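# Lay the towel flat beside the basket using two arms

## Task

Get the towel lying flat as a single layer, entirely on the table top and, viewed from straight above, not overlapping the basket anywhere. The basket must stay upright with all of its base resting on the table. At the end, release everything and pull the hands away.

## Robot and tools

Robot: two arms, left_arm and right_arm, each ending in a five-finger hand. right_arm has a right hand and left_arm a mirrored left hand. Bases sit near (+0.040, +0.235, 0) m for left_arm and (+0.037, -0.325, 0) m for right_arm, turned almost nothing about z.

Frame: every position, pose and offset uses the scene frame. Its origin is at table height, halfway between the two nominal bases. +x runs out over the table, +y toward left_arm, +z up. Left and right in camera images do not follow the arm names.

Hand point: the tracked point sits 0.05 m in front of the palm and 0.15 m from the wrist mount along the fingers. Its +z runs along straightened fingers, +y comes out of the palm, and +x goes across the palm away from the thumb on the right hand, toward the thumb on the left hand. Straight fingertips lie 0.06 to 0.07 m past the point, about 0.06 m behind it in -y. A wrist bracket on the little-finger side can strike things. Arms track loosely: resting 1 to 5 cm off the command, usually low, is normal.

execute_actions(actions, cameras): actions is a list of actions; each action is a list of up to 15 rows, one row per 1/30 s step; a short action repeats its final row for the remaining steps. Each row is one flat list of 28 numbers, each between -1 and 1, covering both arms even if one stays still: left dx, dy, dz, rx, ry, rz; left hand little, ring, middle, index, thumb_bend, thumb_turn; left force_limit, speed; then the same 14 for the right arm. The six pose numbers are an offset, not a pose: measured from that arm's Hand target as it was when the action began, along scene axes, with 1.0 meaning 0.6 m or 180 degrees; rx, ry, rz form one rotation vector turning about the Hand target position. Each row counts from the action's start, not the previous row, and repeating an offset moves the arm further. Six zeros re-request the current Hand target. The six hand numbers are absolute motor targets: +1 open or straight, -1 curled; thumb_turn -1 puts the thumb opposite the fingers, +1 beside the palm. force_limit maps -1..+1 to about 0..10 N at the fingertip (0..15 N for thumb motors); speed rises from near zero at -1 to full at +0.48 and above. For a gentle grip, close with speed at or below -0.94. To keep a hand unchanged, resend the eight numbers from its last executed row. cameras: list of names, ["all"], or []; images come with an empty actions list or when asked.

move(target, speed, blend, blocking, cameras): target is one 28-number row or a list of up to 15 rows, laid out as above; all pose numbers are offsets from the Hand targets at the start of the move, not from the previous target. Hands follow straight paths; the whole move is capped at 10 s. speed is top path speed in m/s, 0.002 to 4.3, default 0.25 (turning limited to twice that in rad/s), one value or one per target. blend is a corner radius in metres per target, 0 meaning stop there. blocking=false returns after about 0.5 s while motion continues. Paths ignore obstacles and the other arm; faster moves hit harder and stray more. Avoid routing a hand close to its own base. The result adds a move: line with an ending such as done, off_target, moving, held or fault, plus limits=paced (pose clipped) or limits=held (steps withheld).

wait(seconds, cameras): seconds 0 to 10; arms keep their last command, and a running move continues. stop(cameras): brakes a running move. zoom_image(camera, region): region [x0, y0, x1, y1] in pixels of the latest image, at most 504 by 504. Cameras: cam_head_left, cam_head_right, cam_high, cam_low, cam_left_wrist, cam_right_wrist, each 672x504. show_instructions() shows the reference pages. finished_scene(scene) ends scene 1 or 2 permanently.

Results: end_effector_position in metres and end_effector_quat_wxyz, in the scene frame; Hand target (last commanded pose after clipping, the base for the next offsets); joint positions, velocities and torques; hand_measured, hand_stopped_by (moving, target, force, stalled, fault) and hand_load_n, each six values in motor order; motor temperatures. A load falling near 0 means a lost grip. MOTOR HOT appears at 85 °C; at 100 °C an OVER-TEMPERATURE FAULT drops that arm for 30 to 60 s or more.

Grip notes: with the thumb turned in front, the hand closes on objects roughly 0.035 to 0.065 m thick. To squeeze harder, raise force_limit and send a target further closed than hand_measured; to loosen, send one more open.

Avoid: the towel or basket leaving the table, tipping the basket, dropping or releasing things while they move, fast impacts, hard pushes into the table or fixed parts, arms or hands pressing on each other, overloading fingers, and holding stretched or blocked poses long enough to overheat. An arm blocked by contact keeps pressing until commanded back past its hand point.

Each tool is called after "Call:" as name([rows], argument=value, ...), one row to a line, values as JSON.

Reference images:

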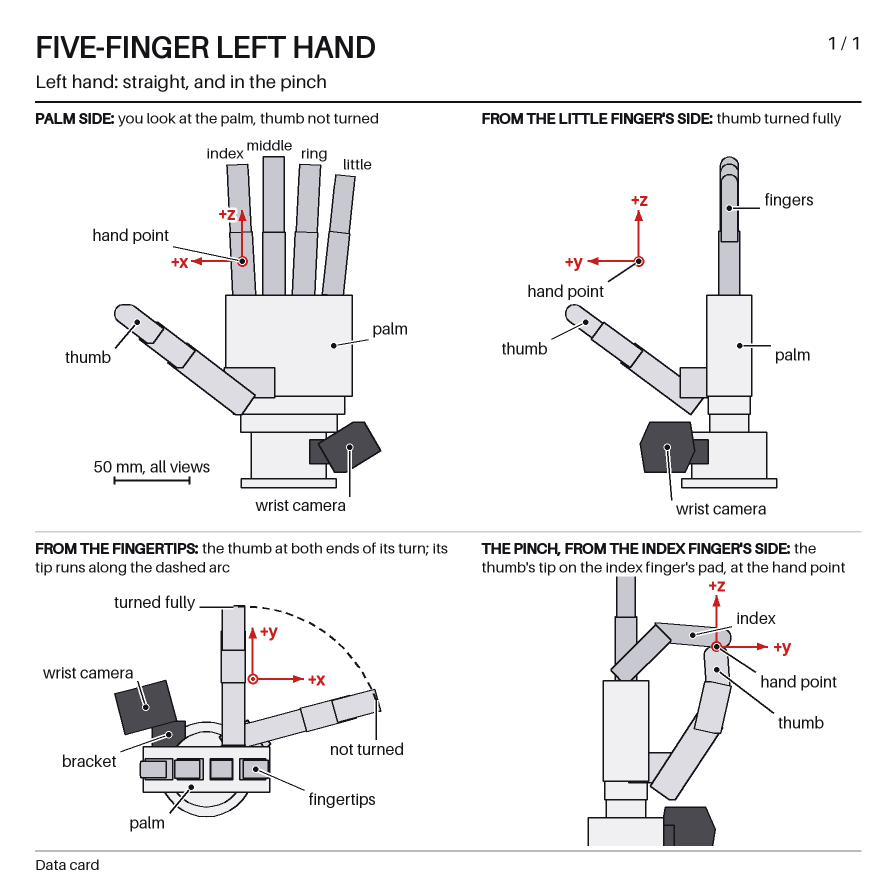

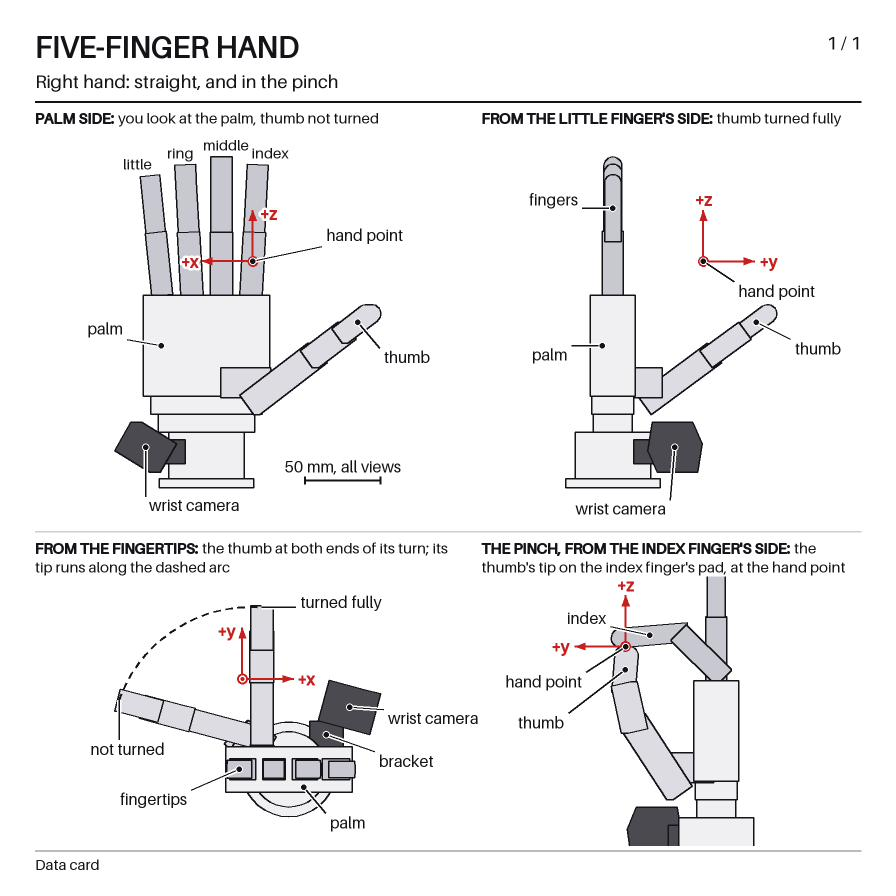

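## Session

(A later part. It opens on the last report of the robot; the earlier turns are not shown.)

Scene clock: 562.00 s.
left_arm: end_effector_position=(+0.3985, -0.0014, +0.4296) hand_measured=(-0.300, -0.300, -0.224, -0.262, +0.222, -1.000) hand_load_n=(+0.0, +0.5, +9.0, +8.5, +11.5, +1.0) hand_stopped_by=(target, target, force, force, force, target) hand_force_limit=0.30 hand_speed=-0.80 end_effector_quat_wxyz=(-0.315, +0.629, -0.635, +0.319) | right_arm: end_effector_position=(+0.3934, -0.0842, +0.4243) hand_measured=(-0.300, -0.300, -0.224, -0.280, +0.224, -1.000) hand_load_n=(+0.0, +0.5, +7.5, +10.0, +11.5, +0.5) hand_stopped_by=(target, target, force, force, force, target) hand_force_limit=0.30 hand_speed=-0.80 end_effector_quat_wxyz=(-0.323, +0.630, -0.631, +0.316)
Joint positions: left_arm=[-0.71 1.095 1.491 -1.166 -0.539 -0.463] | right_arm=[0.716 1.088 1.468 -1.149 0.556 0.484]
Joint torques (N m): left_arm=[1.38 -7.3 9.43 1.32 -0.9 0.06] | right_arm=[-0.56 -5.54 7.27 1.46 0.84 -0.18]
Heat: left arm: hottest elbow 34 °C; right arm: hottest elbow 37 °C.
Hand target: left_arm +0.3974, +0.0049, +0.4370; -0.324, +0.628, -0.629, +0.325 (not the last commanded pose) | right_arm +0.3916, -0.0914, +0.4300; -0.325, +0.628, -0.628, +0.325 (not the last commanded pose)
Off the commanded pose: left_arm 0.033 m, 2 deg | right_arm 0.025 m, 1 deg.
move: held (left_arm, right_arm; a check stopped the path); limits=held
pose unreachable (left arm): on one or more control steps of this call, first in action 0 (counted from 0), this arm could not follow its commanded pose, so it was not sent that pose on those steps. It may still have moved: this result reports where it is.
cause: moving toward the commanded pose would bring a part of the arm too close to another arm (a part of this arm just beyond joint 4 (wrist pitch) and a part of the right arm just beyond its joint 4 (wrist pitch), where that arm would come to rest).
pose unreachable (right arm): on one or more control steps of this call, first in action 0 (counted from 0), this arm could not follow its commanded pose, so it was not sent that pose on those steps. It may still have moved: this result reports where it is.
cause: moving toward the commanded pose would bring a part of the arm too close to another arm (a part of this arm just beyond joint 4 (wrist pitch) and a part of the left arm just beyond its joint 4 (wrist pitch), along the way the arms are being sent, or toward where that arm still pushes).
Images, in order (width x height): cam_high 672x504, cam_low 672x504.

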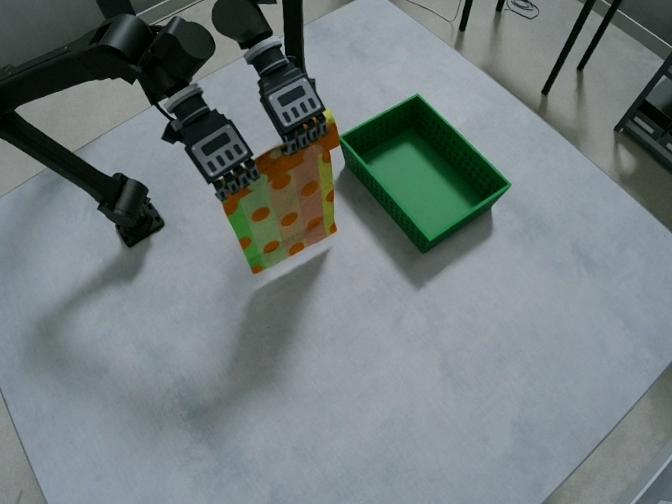

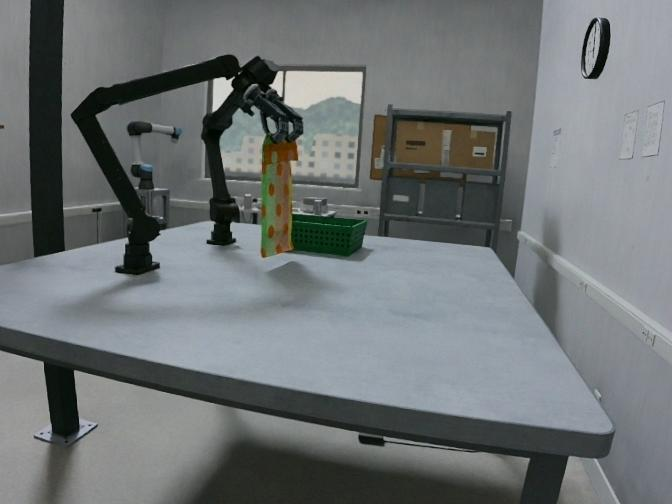

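Call:
move([
  [0.03,0,-0.045,0,0,0,-0.3,-0.3,-0.6,-0.6,0.05,-1,0.3,-0.8,0.039,0,-0.033,0,0,0,-0.3,-0.3,-0.6,-0.6,0.05,-1,0.3,-0.8],
  [0.205,0,-0.1,0,0,0,-0.3,-0.3,-0.6,-0.6,0.05,-1,0.3,-0.8,0.213,0,-0.09,0,0,0,-0.3,-0.3,-0.6,-0.6,0.05,-1,0.3,-0.8],
  [0.4,0,-0.285,0,0,0,-0.3,-0.3,-0.6,-0.6,0.05,-1,0.3,-0.8,0.408,0,-0.273,0,0,0,-0.3,-0.3,-0.6,-0.6,0.05,-1,0.3,-0.8],
], speed=[0.1,0.45,0.3], blend=[0,0.04,0], cameras=["cam_low","cam_high","cam_head_left"])

Call:
zoom_image(camera="cam_low", region=[240, 170, 370, 290])

Scene clock: 565.93 s.
left_arm: end_effector_position=(+0.6236, -0.0037, +0.2524) hand_measured=(-0.300, -0.300, -0.224, -0.262, +0.222, -1.000) hand_load_n=(+0.0, +0.5, +9.0, +8.0, +11.0, +0.0) hand_stopped_by=(target, target, force, force, force, target) hand_force_limit=0.30 hand_speed=-0.80 end_effector_quat_wxyz=(-0.313, +0.628, -0.638, +0.316) | right_arm: end_effector_position=(+0.6236, -0.0846, +0.2482) hand_measured=(-0.300, -0.300, -0.224, -0.280, +0.224, -1.000) hand_load_n=(+0.0, +0.5, +8.0, +9.0, +12.0, +0.5) hand_stopped_by=(target, target, force, force, force, target) hand_force_limit=0.30 hand_speed=-0.80 end_effector_quat_wxyz=(-0.314, +0.636, -0.633, +0.312)
Joint positions: left_arm=[-0.421 1.526 1.403 -0.566 -0.318 -0.251] | right_arm=[0.411 1.541 1.411 -0.567 0.324 0.261]
Joint torques (N m): left_arm=[3.19 -13.04 12.53 1.87 -0.21 0.13] | right_arm=[-1.67 -11.05 9.77 2.04 0.29 -0.24]
Heat: left arm: hottest elbow 34 °C; right arm: hottest elbow 36 °C.
Hand target: left_arm +0.6374, +0.0050, +0.2658; -0.324, +0.627, -0.629, +0.325 | right_arm +0.6364, -0.0913, +0.2661; -0.325, +0.628, -0.628, +0.325
Off the commanded pose: left_arm 0.021 m, 2 deg | right_arm 0.023 m, 2 deg.
move: off_target (left_arm, right_arm)
Images, in order (width x height): cam_head_left 672x504, cam_high 672x504, cam_low 672x504.

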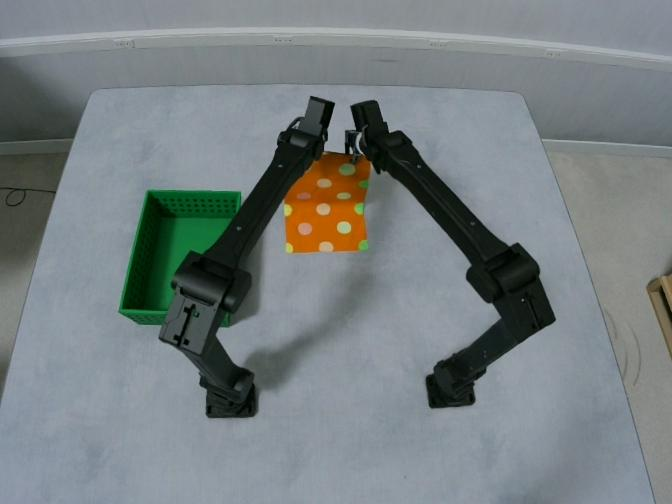

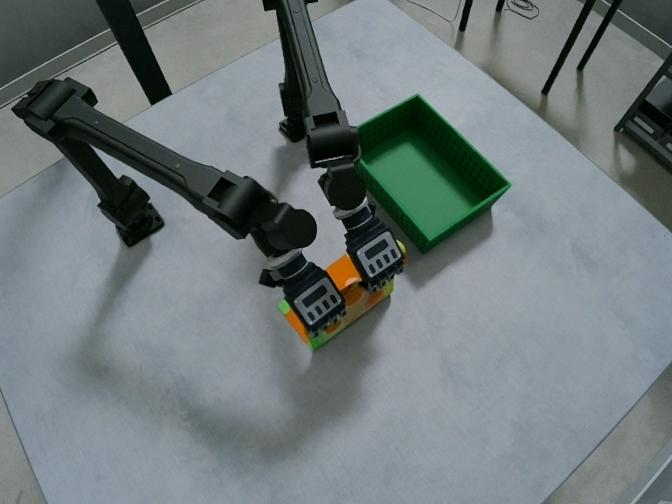

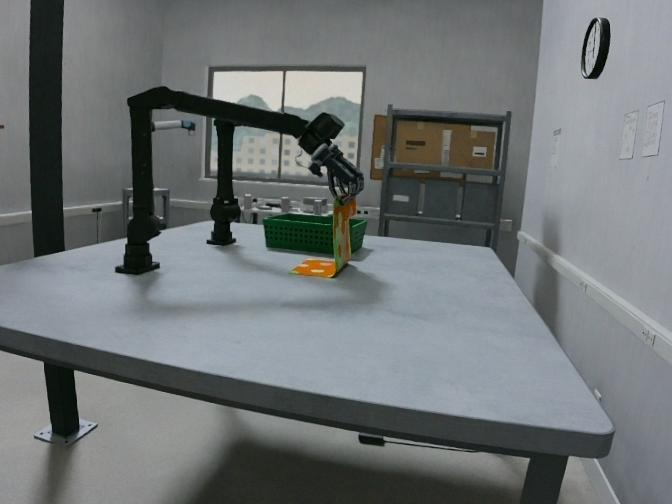

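Scaled by 3.877 from the camera's 672x504 image, which has a finer 960x720 frame.

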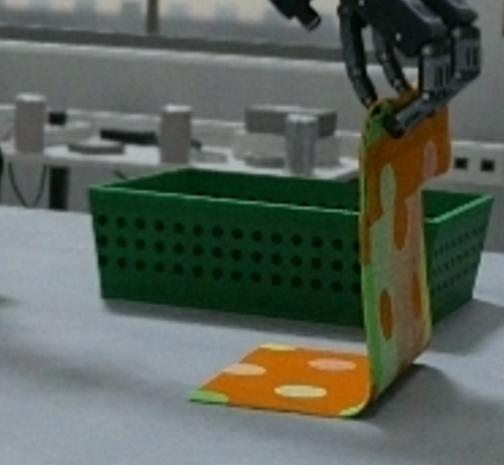

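Call:
move([
  [0.25,0,-0.26,0,0,0,-0.3,-0.3,-0.6,-0.6,0.05,-1,0.3,-0.8,0.252,0,-0.26,0,0,0,-0.3,-0.3,-0.6,-0.6,0.05,-1,0.3,-0.8],
  [0.374,0,-0.373,0,0,0,-0.3,-0.3,-0.6,-0.6,0.05,-1,0.3,-0.8,0.376,0,-0.37,0,0,0,-0.3,-0.3,-0.6,-0.6,0.05,-1,0.3,-0.8],
], speed=0.15, blend=0.02, cameras=["all"])

Call:
zoom_image(camera="cam_low", region=[270, 200, 440, 310])

Scene clock: 569.90 s.
left_arm: end_effector_position=(+0.8443, -0.0030, +0.0399) hand_measured=(-0.300, -0.300, -0.224, -0.262, +0.222, -1.000) hand_load_n=(+0.0, +0.5, +9.0, +8.0, +11.0, -0.5) hand_stopped_by=(target, target, force, force, force, target) hand_force_limit=0.30 hand_speed=-0.80 end_effector_quat_wxyz=(-0.317, +0.628, -0.634, +0.322) | right_arm: end_effector_position=(+0.8436, -0.0854, +0.0325) hand_measured=(-0.300, -0.300, -0.226, -0.280, +0.224, -1.000) hand_load_n=(+0.0, +0.5, +7.5, +9.5, +12.0, +0.0) hand_stopped_by=(target, target, force, force, force, target) hand_force_limit=0.30 hand_speed=-0.80 end_effector_quat_wxyz=(-0.318, +0.633, -0.632, +0.315)
Joint positions: left_arm=[-0.296 2.208 1.816 -0.26 -0.225 -0.171] | right_arm=[0.286 2.229 1.837 -0.272 0.229 0.179]
Joint torques (N m): left_arm=[2.78 -19.6 14.15 1.14 -0.11 0.11] | right_arm=[-1.38 -16.5 10.97 1.48 0.15 -0.17]
Heat: left arm: hottest elbow 35 °C; right arm: hottest elbow 37 °C.
Hand target: left_arm +0.8619, +0.0052, +0.0419; -0.324, +0.628, -0.629, +0.325 | right_arm +0.8620, -0.0914, +0.0442; -0.325, +0.628, -0.628, +0.325
Off the commanded pose: left_arm 0.019 m, 1 deg | right_arm 0.022 m, 2 deg.
move: off_target (left_arm, right_arm)

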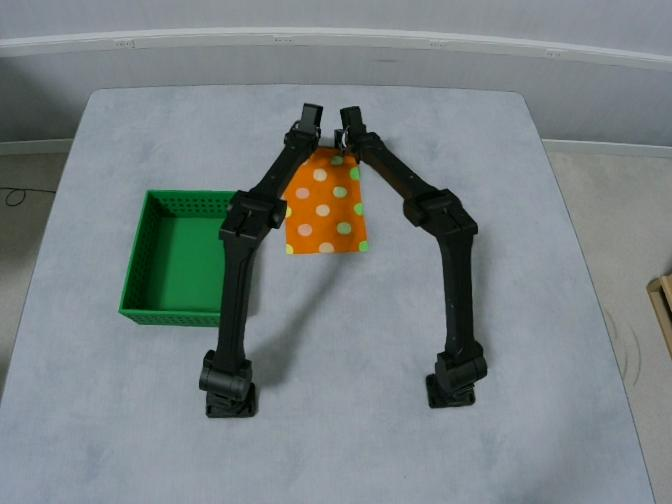

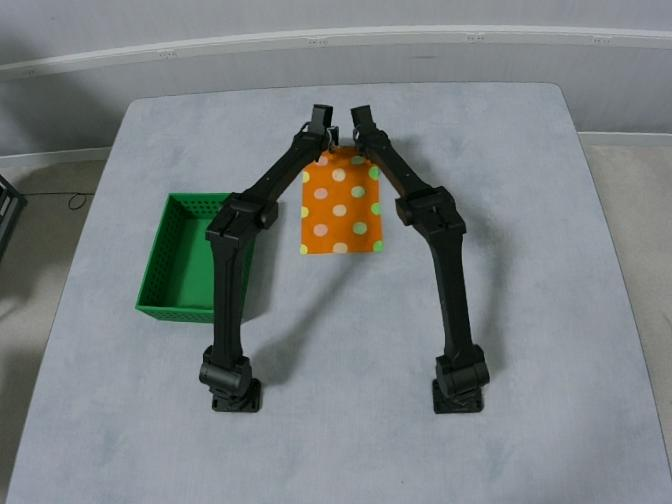

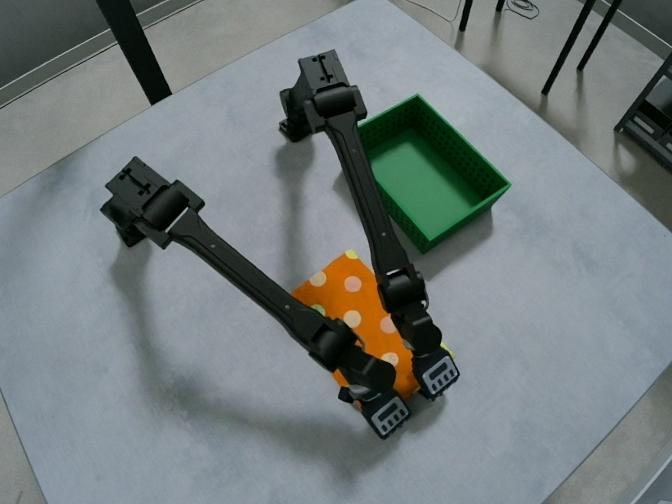

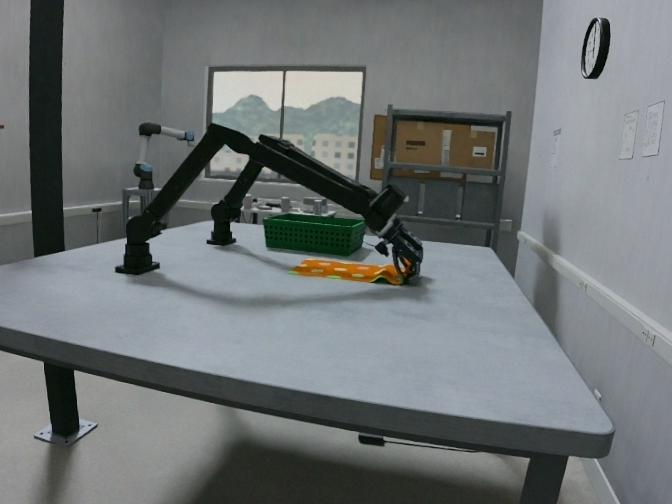

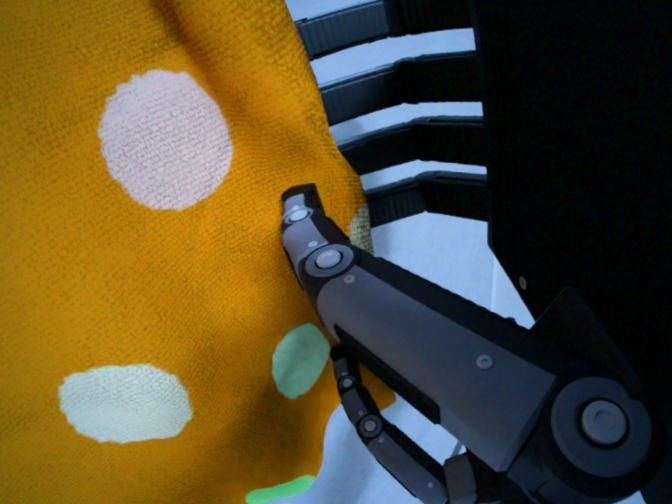

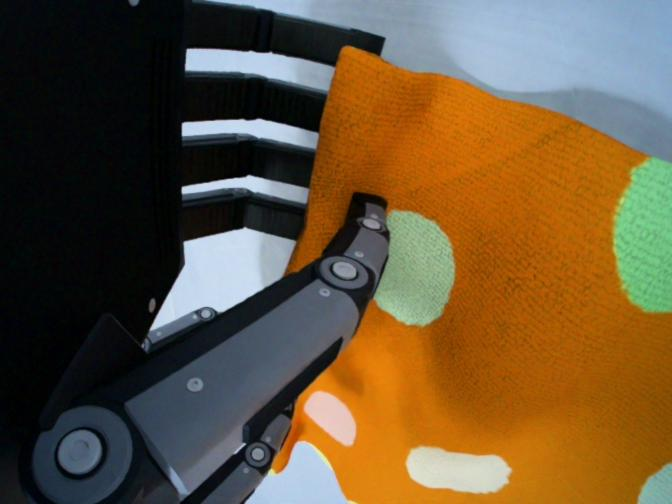

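Scaled by 2.965 from the camera's 672x504 image, which has a finer 960x720 frame.

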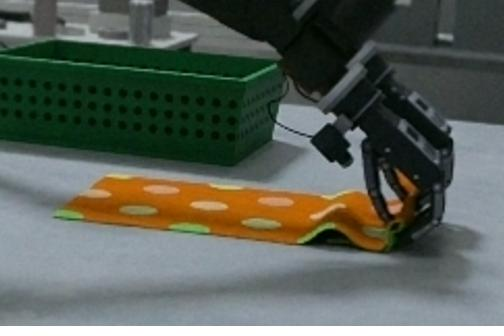

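Call:
zoom_image(camera="cam_low", region=[370, 245, 430, 295])

Call:
zoom_image(camera="cam_high", region=[340, 330, 480, 450])

Call:
zoom_image(camera="cam_right_wrist", region=[180, 20, 420, 280])

Scaled by 8.400 from the camera's 672x504 image, which has a finer 960x720 frame.

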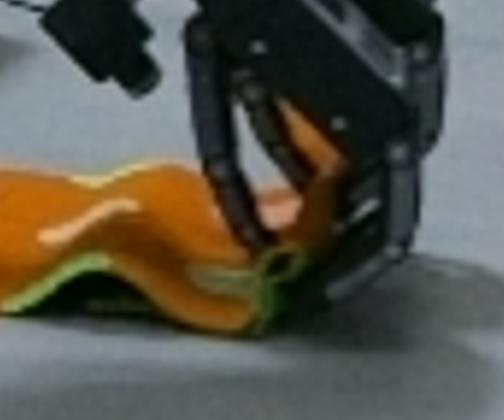

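Scaled by 3.600 from the camera's 672x504 image, which has a finer 960x720 frame.

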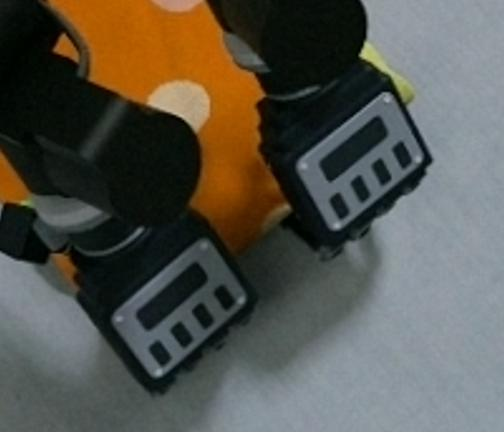

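Scaled by 1.938 from the camera's 672x504 image, which has a finer 960x720 frame.

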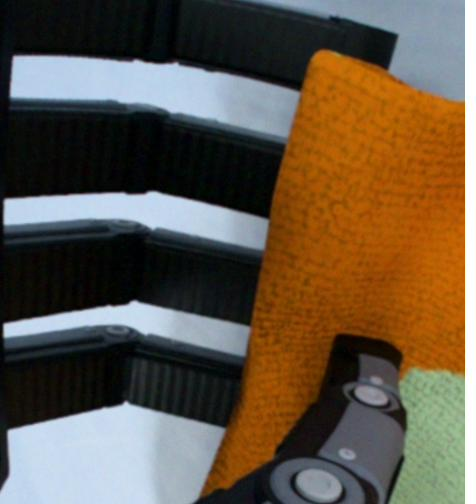

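Call:
move([
  [0,0,0.17,0,-0.139,0,-0.3,-0.3,-0.6,-0.6,0.05,-1,0.3,-0.8,0,0,0.17,0,-0.139,0,-0.3,-0.3,-0.6,-0.6,0.05,-1,0.3,-0.8],
  [-0.08,0,0.08,0,-0.139,0,-0.3,-0.3,-0.6,-0.6,0.05,-1,0.3,-0.8,-0.08,0,0.08,0,-0.139,0,-0.3,-0.3,-0.6,-0.6,0.05,-1,0.3,-0.8],
], speed=[0.12,0.3], blend=0, cameras=["all"])

Call:
zoom_image(camera="cam_low", region=[340, 215, 440, 295])

Scene clock: 577.07 s.
left_arm: end_effector_position=(+0.8106, +0.0002, +0.0802) hand_measured=(-0.300, -0.300, -0.224, -0.262, +0.222, -1.000) hand_load_n=(+0.0, +0.0, +9.0, +8.0, +11.0, +0.0) hand_stopped_by=(target, target, force, force, force, target) hand_force_limit=0.30 hand_speed=-0.80 end_effector_quat_wxyz=(-0.442, +0.546, -0.551, +0.451) | right_arm: end_effector_position=(+0.8094, -0.0845, +0.0731) hand_measured=(-0.300, -0.300, -0.226, -0.280, +0.224, -1.000) hand_load_n=(+0.0, +0.0, +8.0, +10.0, +12.0, +0.5) hand_stopped_by=(target, target, force, force, force, target) hand_force_limit=0.30 hand_speed=-0.80 end_effector_quat_wxyz=(-0.448, +0.551, -0.549, +0.439)
Joint positions: left_arm=[-0.331 2.051 1.369 0.468 -0.307 -0.071] | right_arm=[0.327 2.069 1.386 0.459 0.315 0.079]
Joint torques (N m): left_arm=[1.79 -19.49 8.73 2.15 -0.4 0.13] | right_arm=[-0.91 -16.67 6.58 2.47 0.4 -0.21]
Heat: left arm: hottest elbow 35 °C; right arm: hottest elbow 37 °C.
Hand target: left_arm +0.8138, +0.0050, +0.0900; -0.453, +0.542, -0.544, +0.453 | right_arm +0.8141, -0.0913, +0.0922; -0.453, +0.543, -0.542, +0.453
Off the commanded pose: left_arm 0.011 m, 2 deg | right_arm 0.021 m, 2 deg.
move: off_target (left_arm, right_arm)

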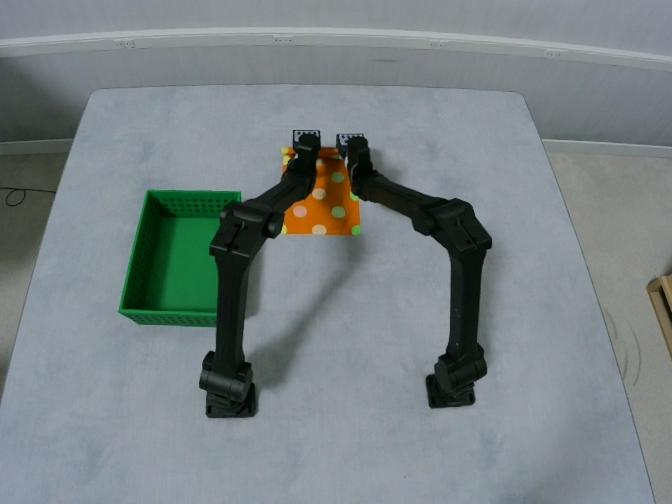

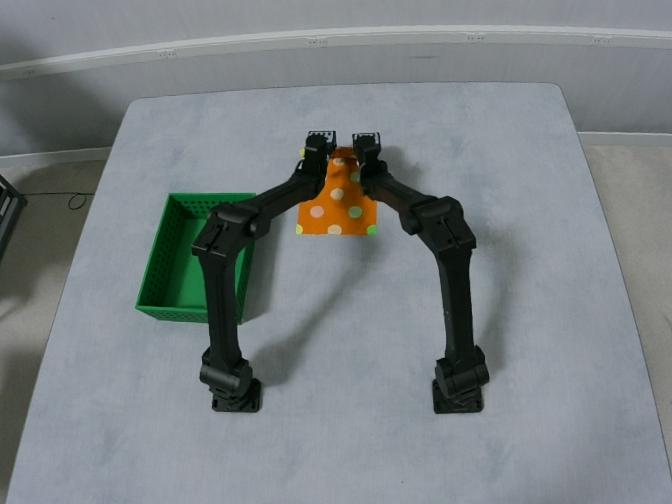

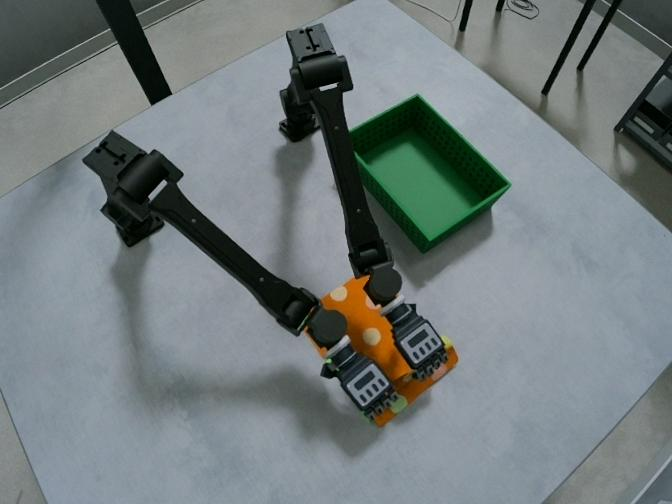

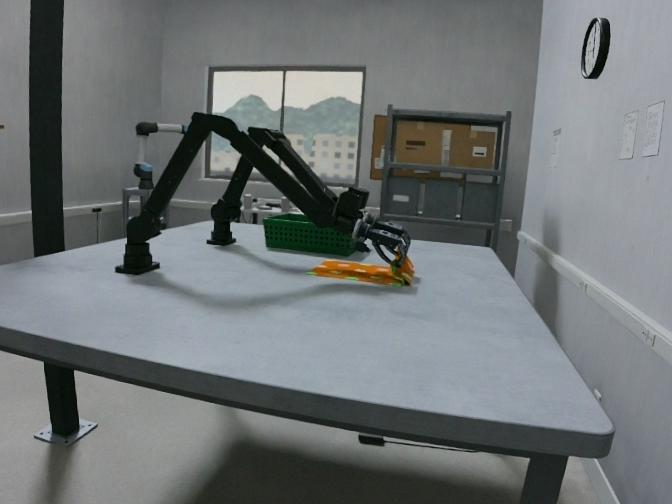

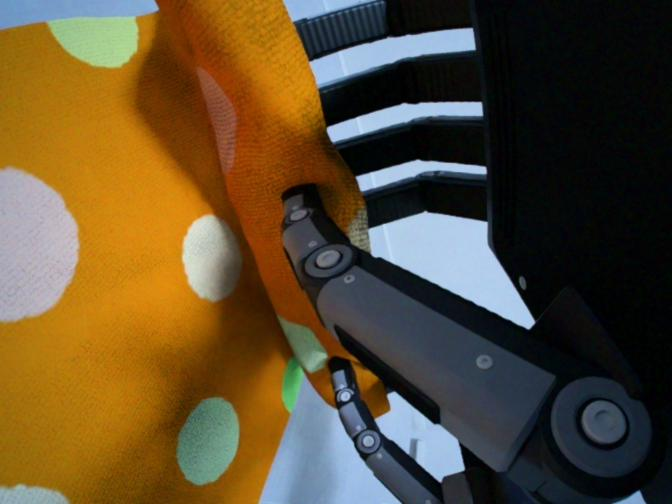

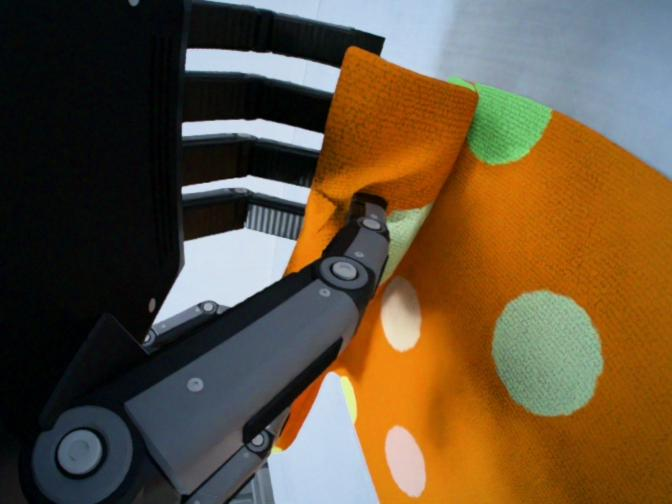

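Scaled by 5.040 from the camera's 672x504 image, which has a finer 960x720 frame.

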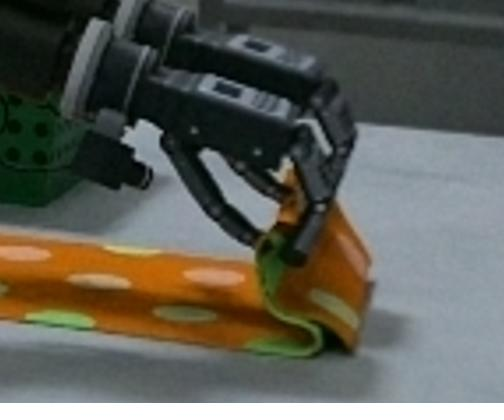

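Call:
move([
  [0.08,0,0.01,0,-0.028,0,-0.3,-0.3,-0.6,-0.6,0.05,-1,0.3,-0.8,0.08,0,0.018,0,-0.028,0,-0.3,-0.3,-0.6,-0.6,0.05,-1,0.3,-0.8],
  [0.035,0,-0.08,0,-0.028,0,-0.3,-0.3,-0.6,-0.6,0.05,-1,0.3,-0.8,0.035,0,-0.075,0,-0.028,0,-0.3,-0.3,-0.6,-0.6,0.05,-1,0.3,-0.8],
], speed=[0.1,0.3], blend=0, cameras=["all"])

Call:
zoom_image(camera="cam_low", region=[340, 215, 440, 295])

Call:
zoom_image(camera="cam_high", region=[340, 330, 480, 450])

Scene clock: 582.00 s.
left_arm: end_effector_position=(+0.8327, +0.0002, +0.0510) hand_measured=(-0.300, -0.300, -0.224, -0.262, +0.222, -1.000) hand_load_n=(+0.0, +0.5, +9.0, +8.0, +11.0, +0.0) hand_stopped_by=(target, target, force, force, force, target) hand_force_limit=0.30 hand_speed=-0.80 end_effector_quat_wxyz=(-0.471, +0.521, -0.524, +0.481) | right_arm: end_effector_position=(+0.8313, -0.0852, +0.0464) hand_measured=(-0.300, -0.300, -0.226, -0.280, +0.224, -1.000) hand_load_n=(+0.0, +0.0, +7.5, +10.0, +12.0, +0.0) hand_stopped_by=(target, target, force, force, force, target) hand_force_limit=0.30 hand_speed=-0.80 end_effector_quat_wxyz=(-0.478, +0.526, -0.524, +0.468)
Joint positions: left_arm=[-0.324 2.172 1.393 0.682 -0.305 -0.037] | right_arm=[0.32 2.183 1.41 0.664 0.312 0.042]
Joint torques (N m): left_arm=[1.38 -18.49 8.4 2.26 -0.39 0.1] | right_arm=[-0.85 -15.56 6.3 2.5 0.35 -0.15]
Heat: left arm: hottest elbow 35 °C; right arm: hottest elbow 37 °C.
Hand target: left_arm +0.8348, +0.0053, +0.0420; -0.476, +0.522, -0.523, +0.477 | right_arm +0.8349, -0.0914, +0.0470; -0.476, +0.523, -0.522, +0.477
Off the commanded pose: left_arm 0.010 m, 1 deg | right_arm 0.007 m, 1 deg.
move: done

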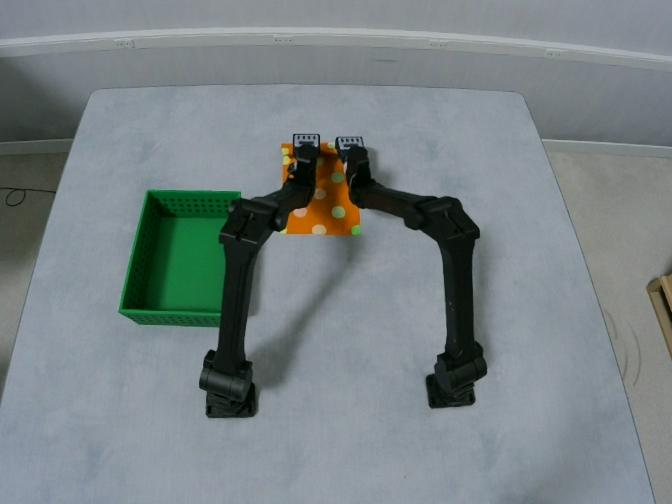

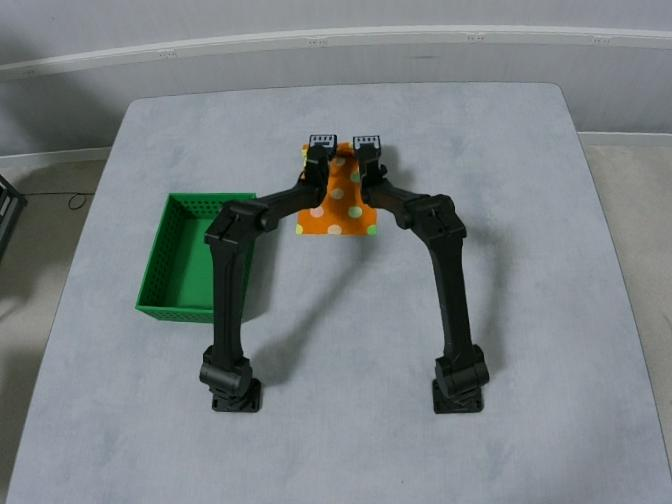

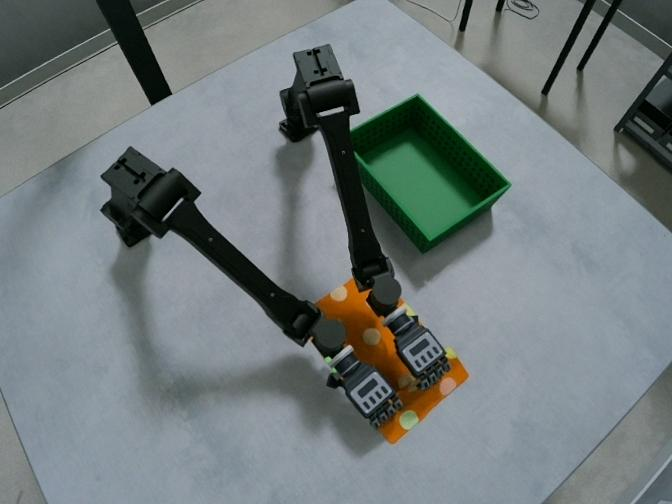

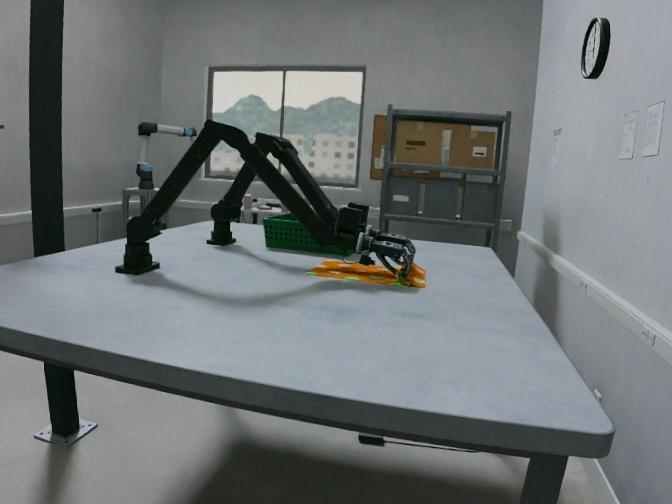

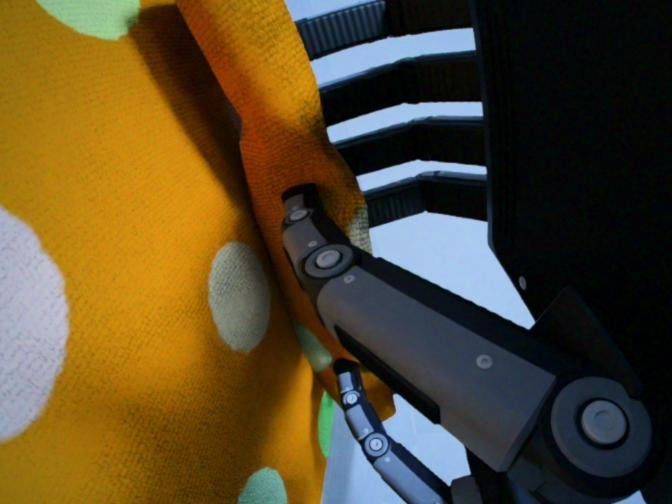

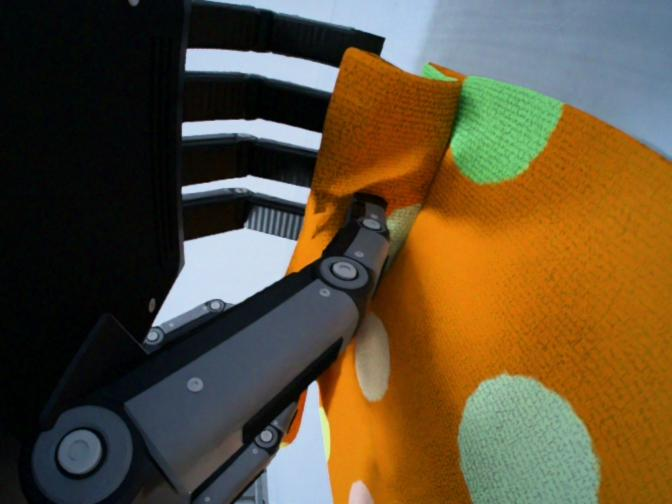

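Scaled by 5.040 from the camera's 672x504 image, which has a finer 960x720 frame.

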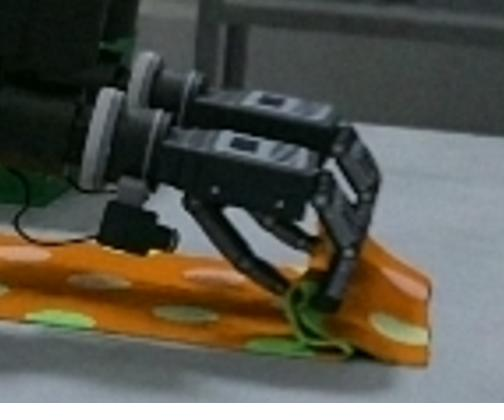

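Scaled by 3.600 from the camera's 672x504 image, which has a finer 960x720 frame.

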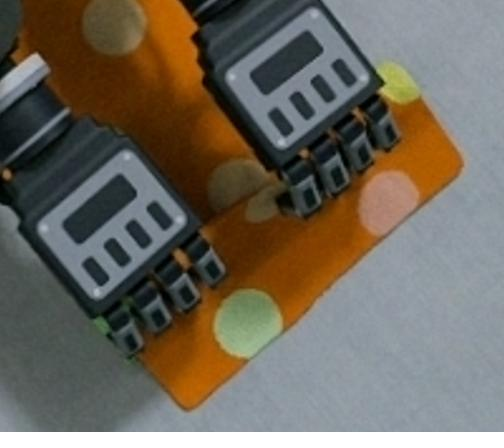

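Call:
execute_actions([
  [[0,0,0.005,0,0,0,0.0,0.0,0.0,0.0,0.3,-1,0.3,-0.5,0,0,0.005,0,0,0,0,0,0,0,0.3,-1,0.3,-0.5]],
  [[0,0,0.02,0,0,0,0.5,0.5,0.5,0.5,0.4,-1,0.3,-0.3,0,0,0.02,0,0,0,0.5,0.5,0.5,0.5,0.4,-1,0.3,-0.3],[0,0,0.04,0,0,0,0.5,0.5,0.5,0.5,0.4,-1,0.3,-0.3,0,0,0.04,0,0,0,0.5,0.5,0.5,0.5,0.4,-1,0.3,-0.3]],
], cameras=["cam_low","cam_high","cam_right_wrist","cam_left_wrist"])

Call:
zoom_image(camera="cam_low", region=[340, 215, 440, 295])

Scene clock: 585.03 s.
left_arm: end_effector_position=(+0.8326, +0.0012, +0.0657) hand_measured=(+0.500, +0.500, +0.500, +0.500, +0.400, -1.000) hand_load_n=(-0.5, +0.0, +0.0, +0.0, +0.0, -0.5) hand_stopped_by=(target, target, target, target, target, target) hand_force_limit=0.30 hand_speed=-0.30 end_effector_quat_wxyz=(-0.472, +0.522, -0.523, +0.480) | right_arm: end_effector_position=(+0.8301, -0.0872, +0.0492) hand_measured=(+0.500, +0.500, +0.500, +0.500, +0.400, -1.000) hand_load_n=(+0.0, +0.0, +0.0, +0.0, +0.0, +0.0) hand_stopped_by=(target, target, target, target, target, target) hand_force_limit=0.30 hand_speed=-0.30 end_effector_quat_wxyz=(-0.471, +0.531, -0.527, +0.468)
Joint positions: left_arm=[-0.324 2.145 1.393 0.655 -0.309 -0.037] | right_arm=[0.319 2.17 1.41 0.635 0.317 0.039]
Joint torques (N m): left_arm=[1.32 -20.54 8.64 1.29 -0.21 0.1] | right_arm=[-0.79 -17.9 6.61 1.58 0.18 -0.11]
Heat: left arm: hottest elbow 34 °C; right arm: hottest elbow 37 °C.
Hand target: left_arm +0.8348, +0.0053, +0.0691; -0.476, +0.522, -0.523, +0.477 | right_arm +0.8350, -0.0916, +0.0739; -0.476, +0.522, -0.522, +0.477
Off the commanded pose: left_arm 0.006 m, 1 deg | right_arm 0.026 m, 2 deg.
Step readings (end_effector_position of left_arm | right_arm):
0: (+0.8327, +0.0002, +0.0510) | (+0.8313, -0.0852, +0.0464)
1: (+0.8327, +0.0002, +0.0510) | (+0.8313, -0.0852, +0.0464)
2: (+0.8327, +0.0002, +0.0510) | (+0.8313, -0.0852, +0.0464)
4: (+0.8328, +0.0005, +0.0510) | (+0.8314, -0.0856, +0.0463)
8: (+0.8329, +0.0011, +0.0510) | (+0.8314, -0.0862, +0.0463)
15: (+0.8329, +0.0011, +0.0510) | (+0.8315, -0.0866, +0.0463)
16: (+0.8329, +0.0011, +0.0510) | (+0.8315, -0.0866, +0.0463)
17: (+0.8329, +0.0011, +0.0510) | (+0.8315, -0.0866, +0.0463)
19: (+0.8326, +0.0012, +0.0506) | (+0.8312, -0.0868, +0.0451)
23: (+0.8319, +0.0015, +0.0526) | (+0.8299, -0.0872, +0.0423)
30: (+0.8326, +0.0012, +0.0647) | (+0.8300, -0.0872, +0.0473)
Images, in order (width x height): cam_high 672x504, cam_low 672x504, cam_left_wrist 672x504, cam_right_wrist 672x504.

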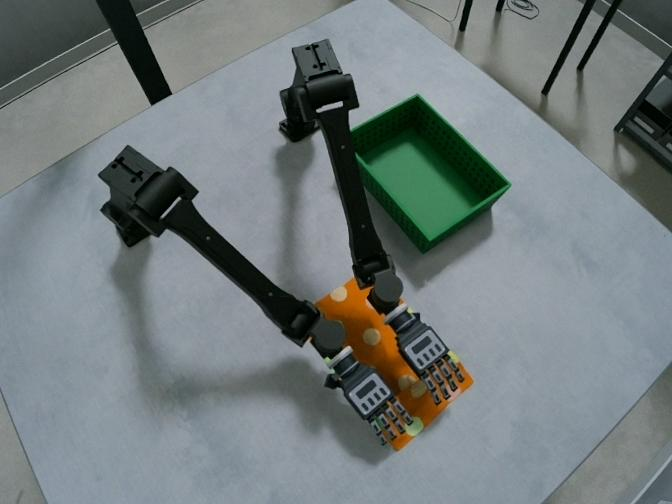

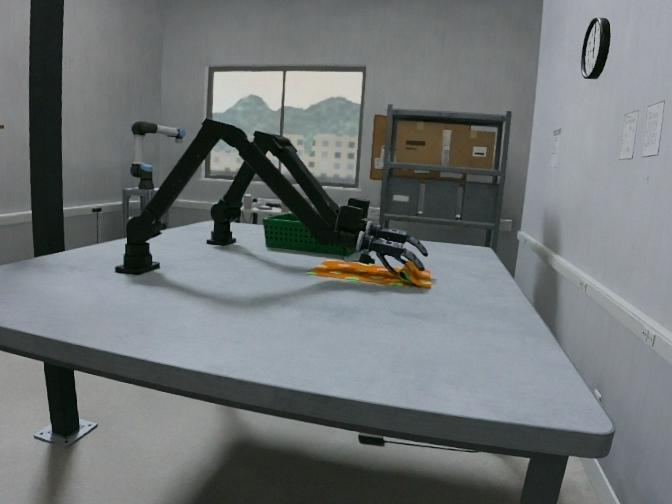

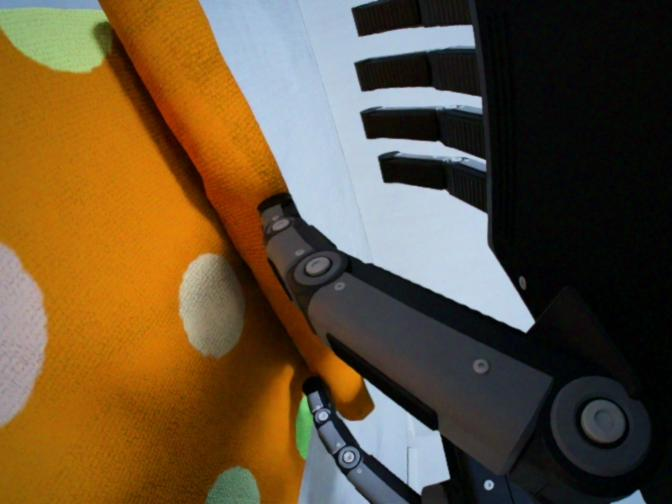

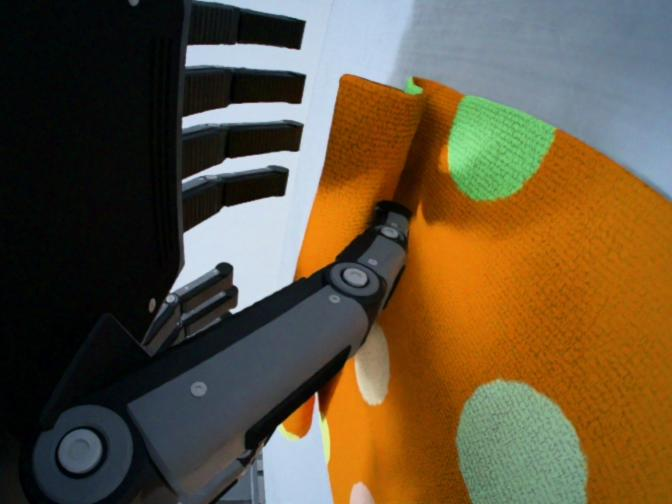

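Scaled by 5.040 from the camera's 672x504 image, which has a finer 960x720 frame.

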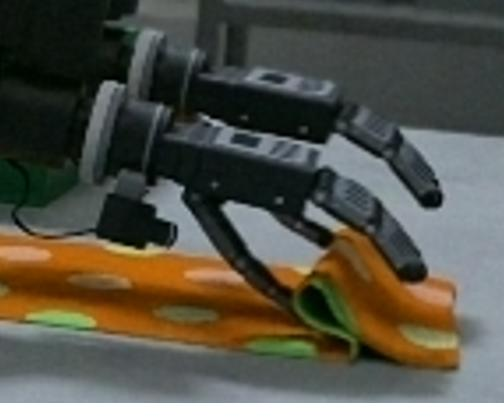

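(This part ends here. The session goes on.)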